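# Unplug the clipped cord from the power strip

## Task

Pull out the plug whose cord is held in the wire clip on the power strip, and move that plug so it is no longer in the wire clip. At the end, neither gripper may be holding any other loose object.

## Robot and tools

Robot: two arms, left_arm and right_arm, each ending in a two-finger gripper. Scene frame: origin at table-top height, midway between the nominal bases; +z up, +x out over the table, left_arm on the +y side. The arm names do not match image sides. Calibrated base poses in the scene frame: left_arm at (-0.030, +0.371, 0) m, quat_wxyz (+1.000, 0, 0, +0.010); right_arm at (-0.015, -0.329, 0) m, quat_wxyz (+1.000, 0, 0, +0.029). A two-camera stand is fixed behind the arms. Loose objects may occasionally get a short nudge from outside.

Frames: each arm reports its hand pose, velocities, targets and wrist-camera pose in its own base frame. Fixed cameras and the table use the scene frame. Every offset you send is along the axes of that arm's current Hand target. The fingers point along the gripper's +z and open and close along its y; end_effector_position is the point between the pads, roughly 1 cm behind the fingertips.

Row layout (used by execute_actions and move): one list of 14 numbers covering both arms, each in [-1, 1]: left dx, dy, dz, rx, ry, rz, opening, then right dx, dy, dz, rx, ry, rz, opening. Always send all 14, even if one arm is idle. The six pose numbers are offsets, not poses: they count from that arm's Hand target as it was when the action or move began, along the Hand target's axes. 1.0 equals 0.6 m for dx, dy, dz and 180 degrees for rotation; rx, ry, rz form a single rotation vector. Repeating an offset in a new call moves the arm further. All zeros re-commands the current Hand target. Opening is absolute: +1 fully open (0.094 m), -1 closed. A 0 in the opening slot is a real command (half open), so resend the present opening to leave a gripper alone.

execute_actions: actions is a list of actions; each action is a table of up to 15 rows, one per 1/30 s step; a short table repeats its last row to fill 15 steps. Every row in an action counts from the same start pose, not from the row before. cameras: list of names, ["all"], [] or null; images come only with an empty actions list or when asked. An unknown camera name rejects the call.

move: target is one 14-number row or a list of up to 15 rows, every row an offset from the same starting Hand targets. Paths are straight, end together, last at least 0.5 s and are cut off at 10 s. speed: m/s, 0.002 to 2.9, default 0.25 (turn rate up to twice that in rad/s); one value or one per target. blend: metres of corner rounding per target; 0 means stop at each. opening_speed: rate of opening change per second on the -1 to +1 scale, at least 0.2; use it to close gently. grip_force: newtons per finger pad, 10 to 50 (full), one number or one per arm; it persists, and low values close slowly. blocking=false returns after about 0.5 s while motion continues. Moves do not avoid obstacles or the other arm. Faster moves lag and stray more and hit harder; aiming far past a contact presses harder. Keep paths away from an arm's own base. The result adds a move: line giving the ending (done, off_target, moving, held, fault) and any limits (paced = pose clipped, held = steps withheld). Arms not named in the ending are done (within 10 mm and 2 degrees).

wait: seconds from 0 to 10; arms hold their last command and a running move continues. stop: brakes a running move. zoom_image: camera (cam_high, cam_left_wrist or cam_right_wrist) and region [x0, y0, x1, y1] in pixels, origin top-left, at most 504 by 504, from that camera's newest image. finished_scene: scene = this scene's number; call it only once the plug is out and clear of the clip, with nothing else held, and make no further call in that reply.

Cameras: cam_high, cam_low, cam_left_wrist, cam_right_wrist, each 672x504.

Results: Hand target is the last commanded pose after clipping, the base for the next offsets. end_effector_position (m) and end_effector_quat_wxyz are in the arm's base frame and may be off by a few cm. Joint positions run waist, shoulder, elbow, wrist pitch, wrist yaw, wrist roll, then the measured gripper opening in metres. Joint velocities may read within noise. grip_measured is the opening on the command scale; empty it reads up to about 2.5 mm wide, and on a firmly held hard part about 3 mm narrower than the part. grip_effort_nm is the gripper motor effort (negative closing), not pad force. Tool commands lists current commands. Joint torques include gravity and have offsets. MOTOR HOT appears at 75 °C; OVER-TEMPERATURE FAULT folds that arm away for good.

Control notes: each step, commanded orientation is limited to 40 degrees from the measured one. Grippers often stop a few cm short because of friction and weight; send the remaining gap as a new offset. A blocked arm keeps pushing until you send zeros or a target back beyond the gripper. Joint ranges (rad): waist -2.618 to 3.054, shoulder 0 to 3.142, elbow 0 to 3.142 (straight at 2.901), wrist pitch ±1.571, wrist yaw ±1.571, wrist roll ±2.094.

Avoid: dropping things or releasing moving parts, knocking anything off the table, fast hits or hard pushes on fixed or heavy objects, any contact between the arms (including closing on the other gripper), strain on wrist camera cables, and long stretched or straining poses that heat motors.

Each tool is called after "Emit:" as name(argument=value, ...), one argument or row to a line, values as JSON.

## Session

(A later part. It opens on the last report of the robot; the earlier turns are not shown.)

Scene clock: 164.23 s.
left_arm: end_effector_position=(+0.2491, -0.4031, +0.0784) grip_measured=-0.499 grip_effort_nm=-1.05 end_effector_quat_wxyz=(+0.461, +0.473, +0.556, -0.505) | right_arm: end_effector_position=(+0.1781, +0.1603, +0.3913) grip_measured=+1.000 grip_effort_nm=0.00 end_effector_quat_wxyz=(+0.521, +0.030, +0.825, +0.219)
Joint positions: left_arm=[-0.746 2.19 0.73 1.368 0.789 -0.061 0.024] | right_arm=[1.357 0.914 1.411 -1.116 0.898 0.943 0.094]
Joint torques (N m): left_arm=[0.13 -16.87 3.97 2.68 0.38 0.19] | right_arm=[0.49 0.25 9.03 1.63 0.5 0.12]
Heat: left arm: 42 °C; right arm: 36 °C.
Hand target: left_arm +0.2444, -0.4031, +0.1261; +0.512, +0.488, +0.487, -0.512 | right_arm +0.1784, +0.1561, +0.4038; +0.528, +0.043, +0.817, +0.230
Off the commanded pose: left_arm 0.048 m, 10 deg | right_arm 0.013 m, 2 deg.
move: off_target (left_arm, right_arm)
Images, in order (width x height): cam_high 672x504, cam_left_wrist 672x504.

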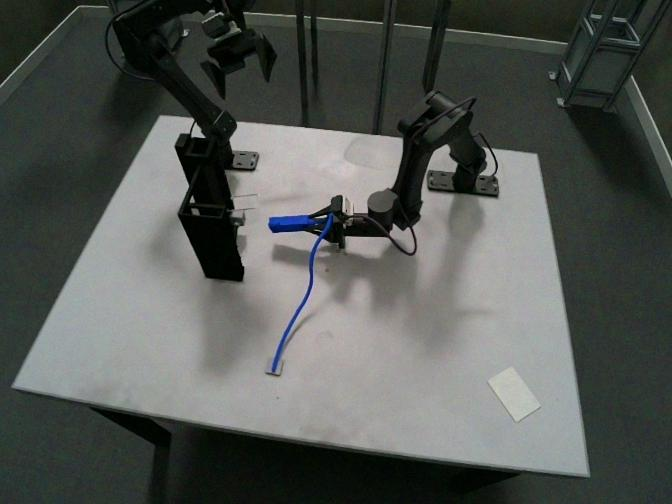

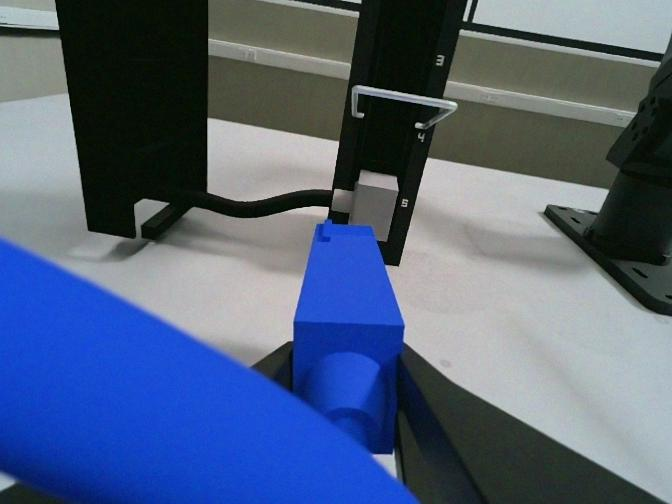

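Emit:
move(
  target=[0.125,0,-0.06,0,0,0,-0.85,0,0,0,0,0,0,1],
  cameras=["cam_left_wrist","cam_high","cam_low"],
  speed=0.07,
)

Scene clock: 167.77 s.
left_arm: end_effector_position=(+0.2488, -0.3734, +0.0420) grip_measured=-0.499 grip_effort_nm=-1.05 end_effector_quat_wxyz=(+0.459, +0.501, +0.543, -0.494) | right_arm: end_effector_position=(+0.1781, +0.1603, +0.3913) grip_measured=+1.000 grip_effort_nm=0.00 end_effector_quat_wxyz=(+0.521, +0.030, +0.825, +0.219)
Joint positions: left_arm=[-0.666 2.298 0.685 1.466 0.896 0.037 0.024] | right_arm=[1.357 0.914 1.411 -1.116 0.898 0.943 0.094]
Joint torques (N m): left_arm=[0.7 -8.29 2.74 2.71 0.42 0.22] | right_arm=[0.49 0.27 9.01 1.62 0.49 0.12]
Heat: left arm: 42 °C; right arm: 36 °C.
Hand target: left_arm +0.2446, -0.3708, +0.0494; +0.512, +0.488, +0.487, -0.512 | right_arm +0.1784, +0.1561, +0.4038; +0.528, +0.043, +0.817, +0.230
Off the commanded pose: left_arm 0.009 m, 9 deg | right_arm 0.013 m, 2 deg.
joint sent to its limit (left arm) — joint 4 (wrist pitch), upper limit. The joint targets are off in orientation, not in position.
move: off_target (left_arm, right_arm)
Images, in order (width x height): cam_high 672x504, cam_low 672x504, cam_left_wrist 672x504.

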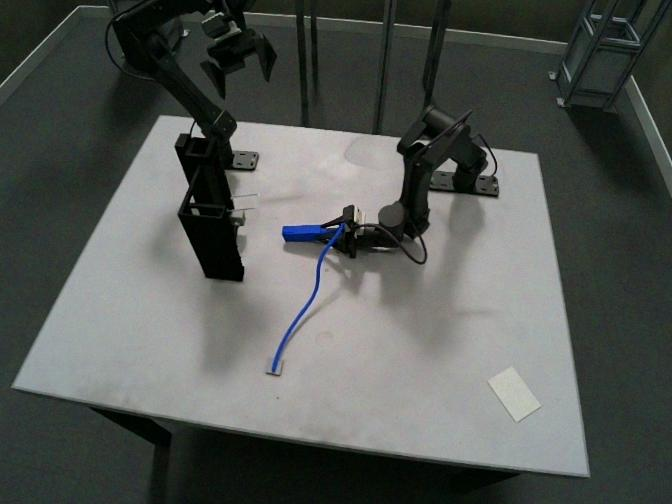

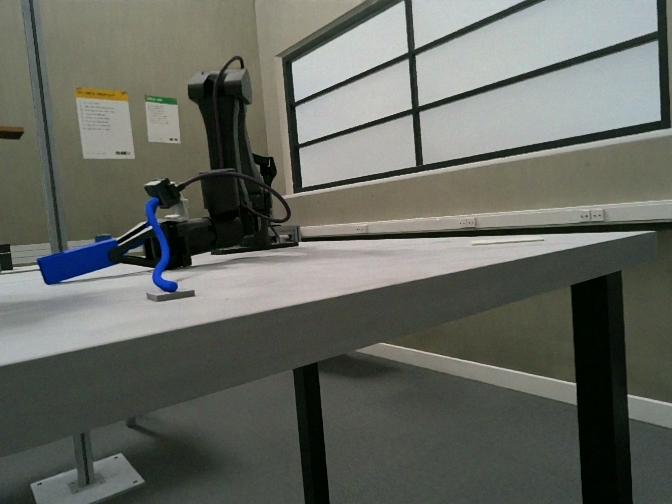

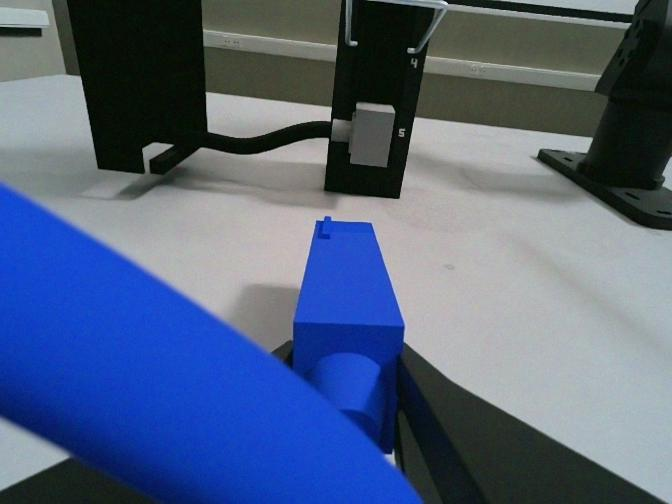

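Emit:
move(
  target=[0.045,0,0,0,0,0,-0.85,0,0,0,0,0,0,1],
  cameras=["cam_left_wrist","cam_low"],
  speed=0.05,
)

Emit:
zoom_image(
  camera="cam_low",
  region=[10, 190, 230, 320],
)

Scene clock: 171.63 s.
left_arm: end_effector_position=(+0.2508, -0.3774, +0.0389) grip_measured=-0.499 grip_effort_nm=-1.05 end_effector_quat_wxyz=(+0.471, +0.528, +0.510, -0.489) | right_arm: end_effector_position=(+0.1781, +0.1603, +0.3913) grip_measured=+1.000 grip_effort_nm=0.00 end_effector_quat_wxyz=(+0.521, +0.030, +0.825, +0.219)
Joint positions: left_arm=[-0.658 2.336 0.732 1.471 0.944 0.106 0.024] | right_arm=[1.357 0.914 1.411 -1.116 0.898 0.943 0.094]
Joint torques (N m): left_arm=[0.05 -4.42 1.7 2.63 0.05 -0.08] | right_arm=[0.46 0.27 9.05 1.62 0.49 0.13]
Heat: left arm: 43 °C; right arm: 36 °C.
Hand target: left_arm +0.2446, -0.3721, +0.0225; +0.512, +0.488, +0.487, -0.512 | right_arm +0.1784, +0.1561, +0.4038; +0.528, +0.043, +0.817, +0.230
Off the commanded pose: left_arm 0.018 m, 8 deg | right_arm 0.013 m, 2 deg.
joint sent to its limit (left arm) — joint 4 (wrist pitch), upper limit. The joint targets are off in orientation, not in position.
move: off_target (left_arm, right_arm)
Images, in order (width x height): cam_low 672x504, cam_left_wrist 672x504.

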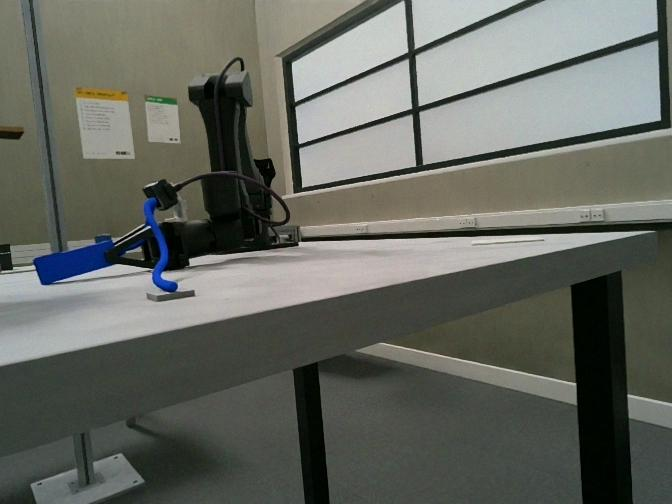

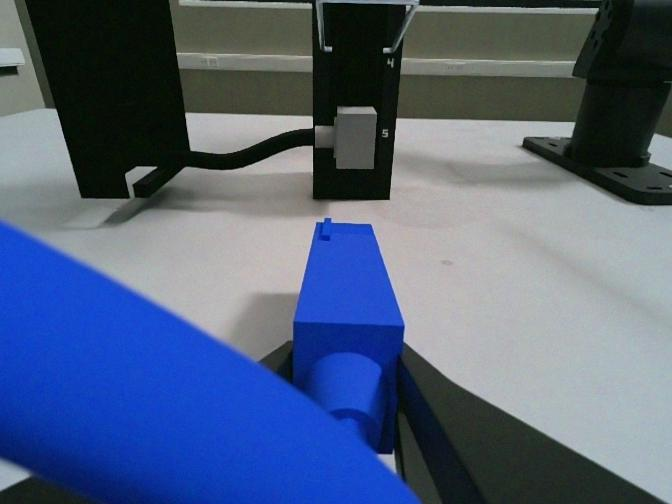

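Scaled by 2.291 from the camera's 672x504 image, which has a finer 960x720 frame.

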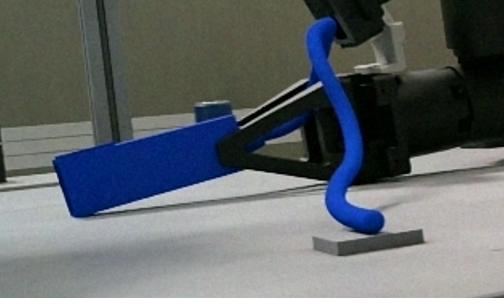

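Emit:
move(
  target=[-0.02,0,0,0,0,0,-0.3,0,0,0,0,0,0,1],
  cameras=["cam_high","cam_low"],
  opening_speed=0.2,
)

Scene clock: 178.00 s.
left_arm: end_effector_position=(+0.2455, -0.3763, +0.0390) grip_measured=-0.302 grip_effort_nm=0.09 end_effector_quat_wxyz=(+0.465, +0.535, +0.502, -0.496) | right_arm: end_effector_position=(+0.1781, +0.1603, +0.3913) grip_measured=+1.000 grip_effort_nm=0.00 end_effector_quat_wxyz=(+0.521, +0.030, +0.825, +0.219)
Joint positions: left_arm=[-0.657 2.335 0.728 1.472 0.972 0.111 0.033] | right_arm=[1.357 0.914 1.411 -1.116 0.898 0.943 0.094]
Joint torques (N m): left_arm=[0.12 -7.51 0.99 2.62 -0.22 -0.33] | right_arm=[0.5 0.25 9.01 1.62 0.5 0.12]
Heat: left arm: 45 °C; right arm: 36 °C.
Hand target: left_arm +0.2446, -0.3716, +0.0344; +0.512, +0.488, +0.487, -0.512 | right_arm +0.1784, +0.1561, +0.4038; +0.528, +0.043, +0.817, +0.230
Off the commanded pose: left_arm 0.007 m, 8 deg | right_arm 0.013 m, 2 deg.
joint sent to its limit (left arm) — joint 4 (wrist pitch), upper limit. The joint targets are off in orientation, not in position.
move: off_target (left_arm, right_arm)
Images, in order (width x height): cam_high 672x504, cam_low 672x504.

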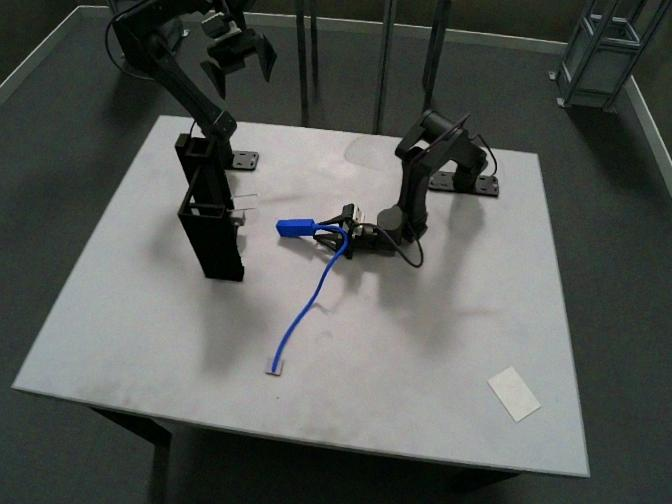

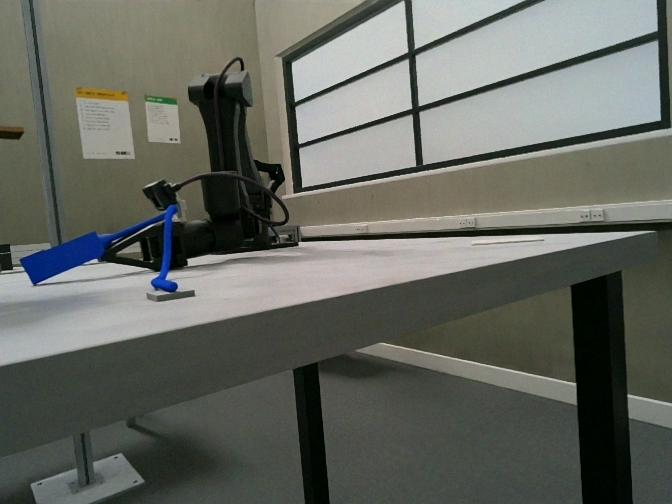

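Emit:
move(
  target=[0,0,-0.2,0,0,0,-0.1,0,0,0,0,0,0,1],
  cameras=["cam_high","cam_low"],
  speed=0.1,
)

Scene clock: 182.30 s.
left_arm: end_effector_position=(+0.2464, -0.2586, +0.0360) grip_measured=-0.101 grip_effort_nm=0.05 end_effector_quat_wxyz=(+0.467, +0.539, +0.491, -0.500) | right_arm: end_effector_position=(+0.1781, +0.1603, +0.3913) grip_measured=+1.000 grip_effort_nm=0.00 end_effector_quat_wxyz=(+0.521, +0.030, +0.825, +0.219)
Joint positions: left_arm=[-0.299 2.279 0.521 1.472 1.344 0.292 0.042] | right_arm=[1.357 0.914 1.411 -1.116 0.898 0.943 0.094]
Joint torques (N m): left_arm=[1.57 -5.22 -0.69 2.41 -0.02 -0.39] | right_arm=[0.47 0.28 9.03 1.62 0.49 0.13]
Heat: left arm: 46 °C; right arm: 36 °C.
Hand target: left_arm +0.2446, -0.2518, +0.0286; +0.512, +0.488, +0.487, -0.512 | right_arm +0.1784, +0.1561, +0.4038; +0.528, +0.043, +0.817, +0.230
Off the commanded pose: left_arm 0.010 m, 8 deg | right_arm 0.013 m, 2 deg.
joint sent to its limit (left arm) — joint 4 (wrist pitch), upper limit. The joint targets are off in orientation, not in position.
move: off_target (left_arm, right_arm)
Images, in order (width x height): cam_high 672x504, cam_low 672x504.

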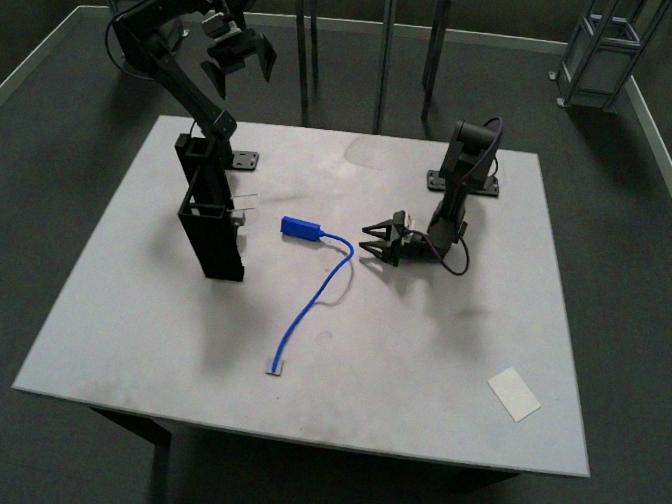

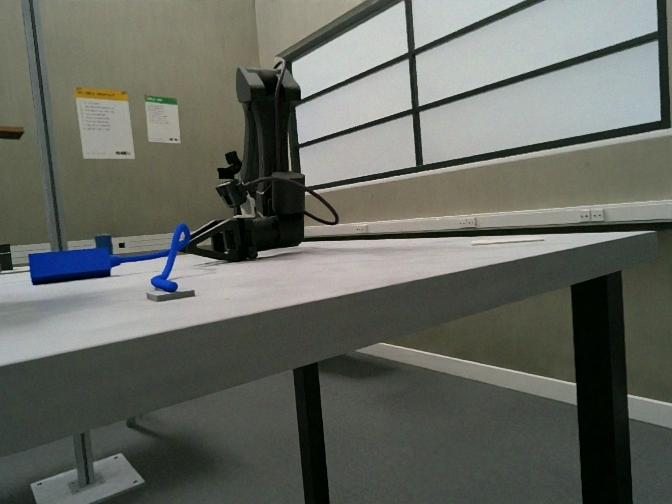

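Plug is lying on the table, clear of the clip.

Emit:
finished_scene(
  scene=2,
)

The scene is finished: the task was done.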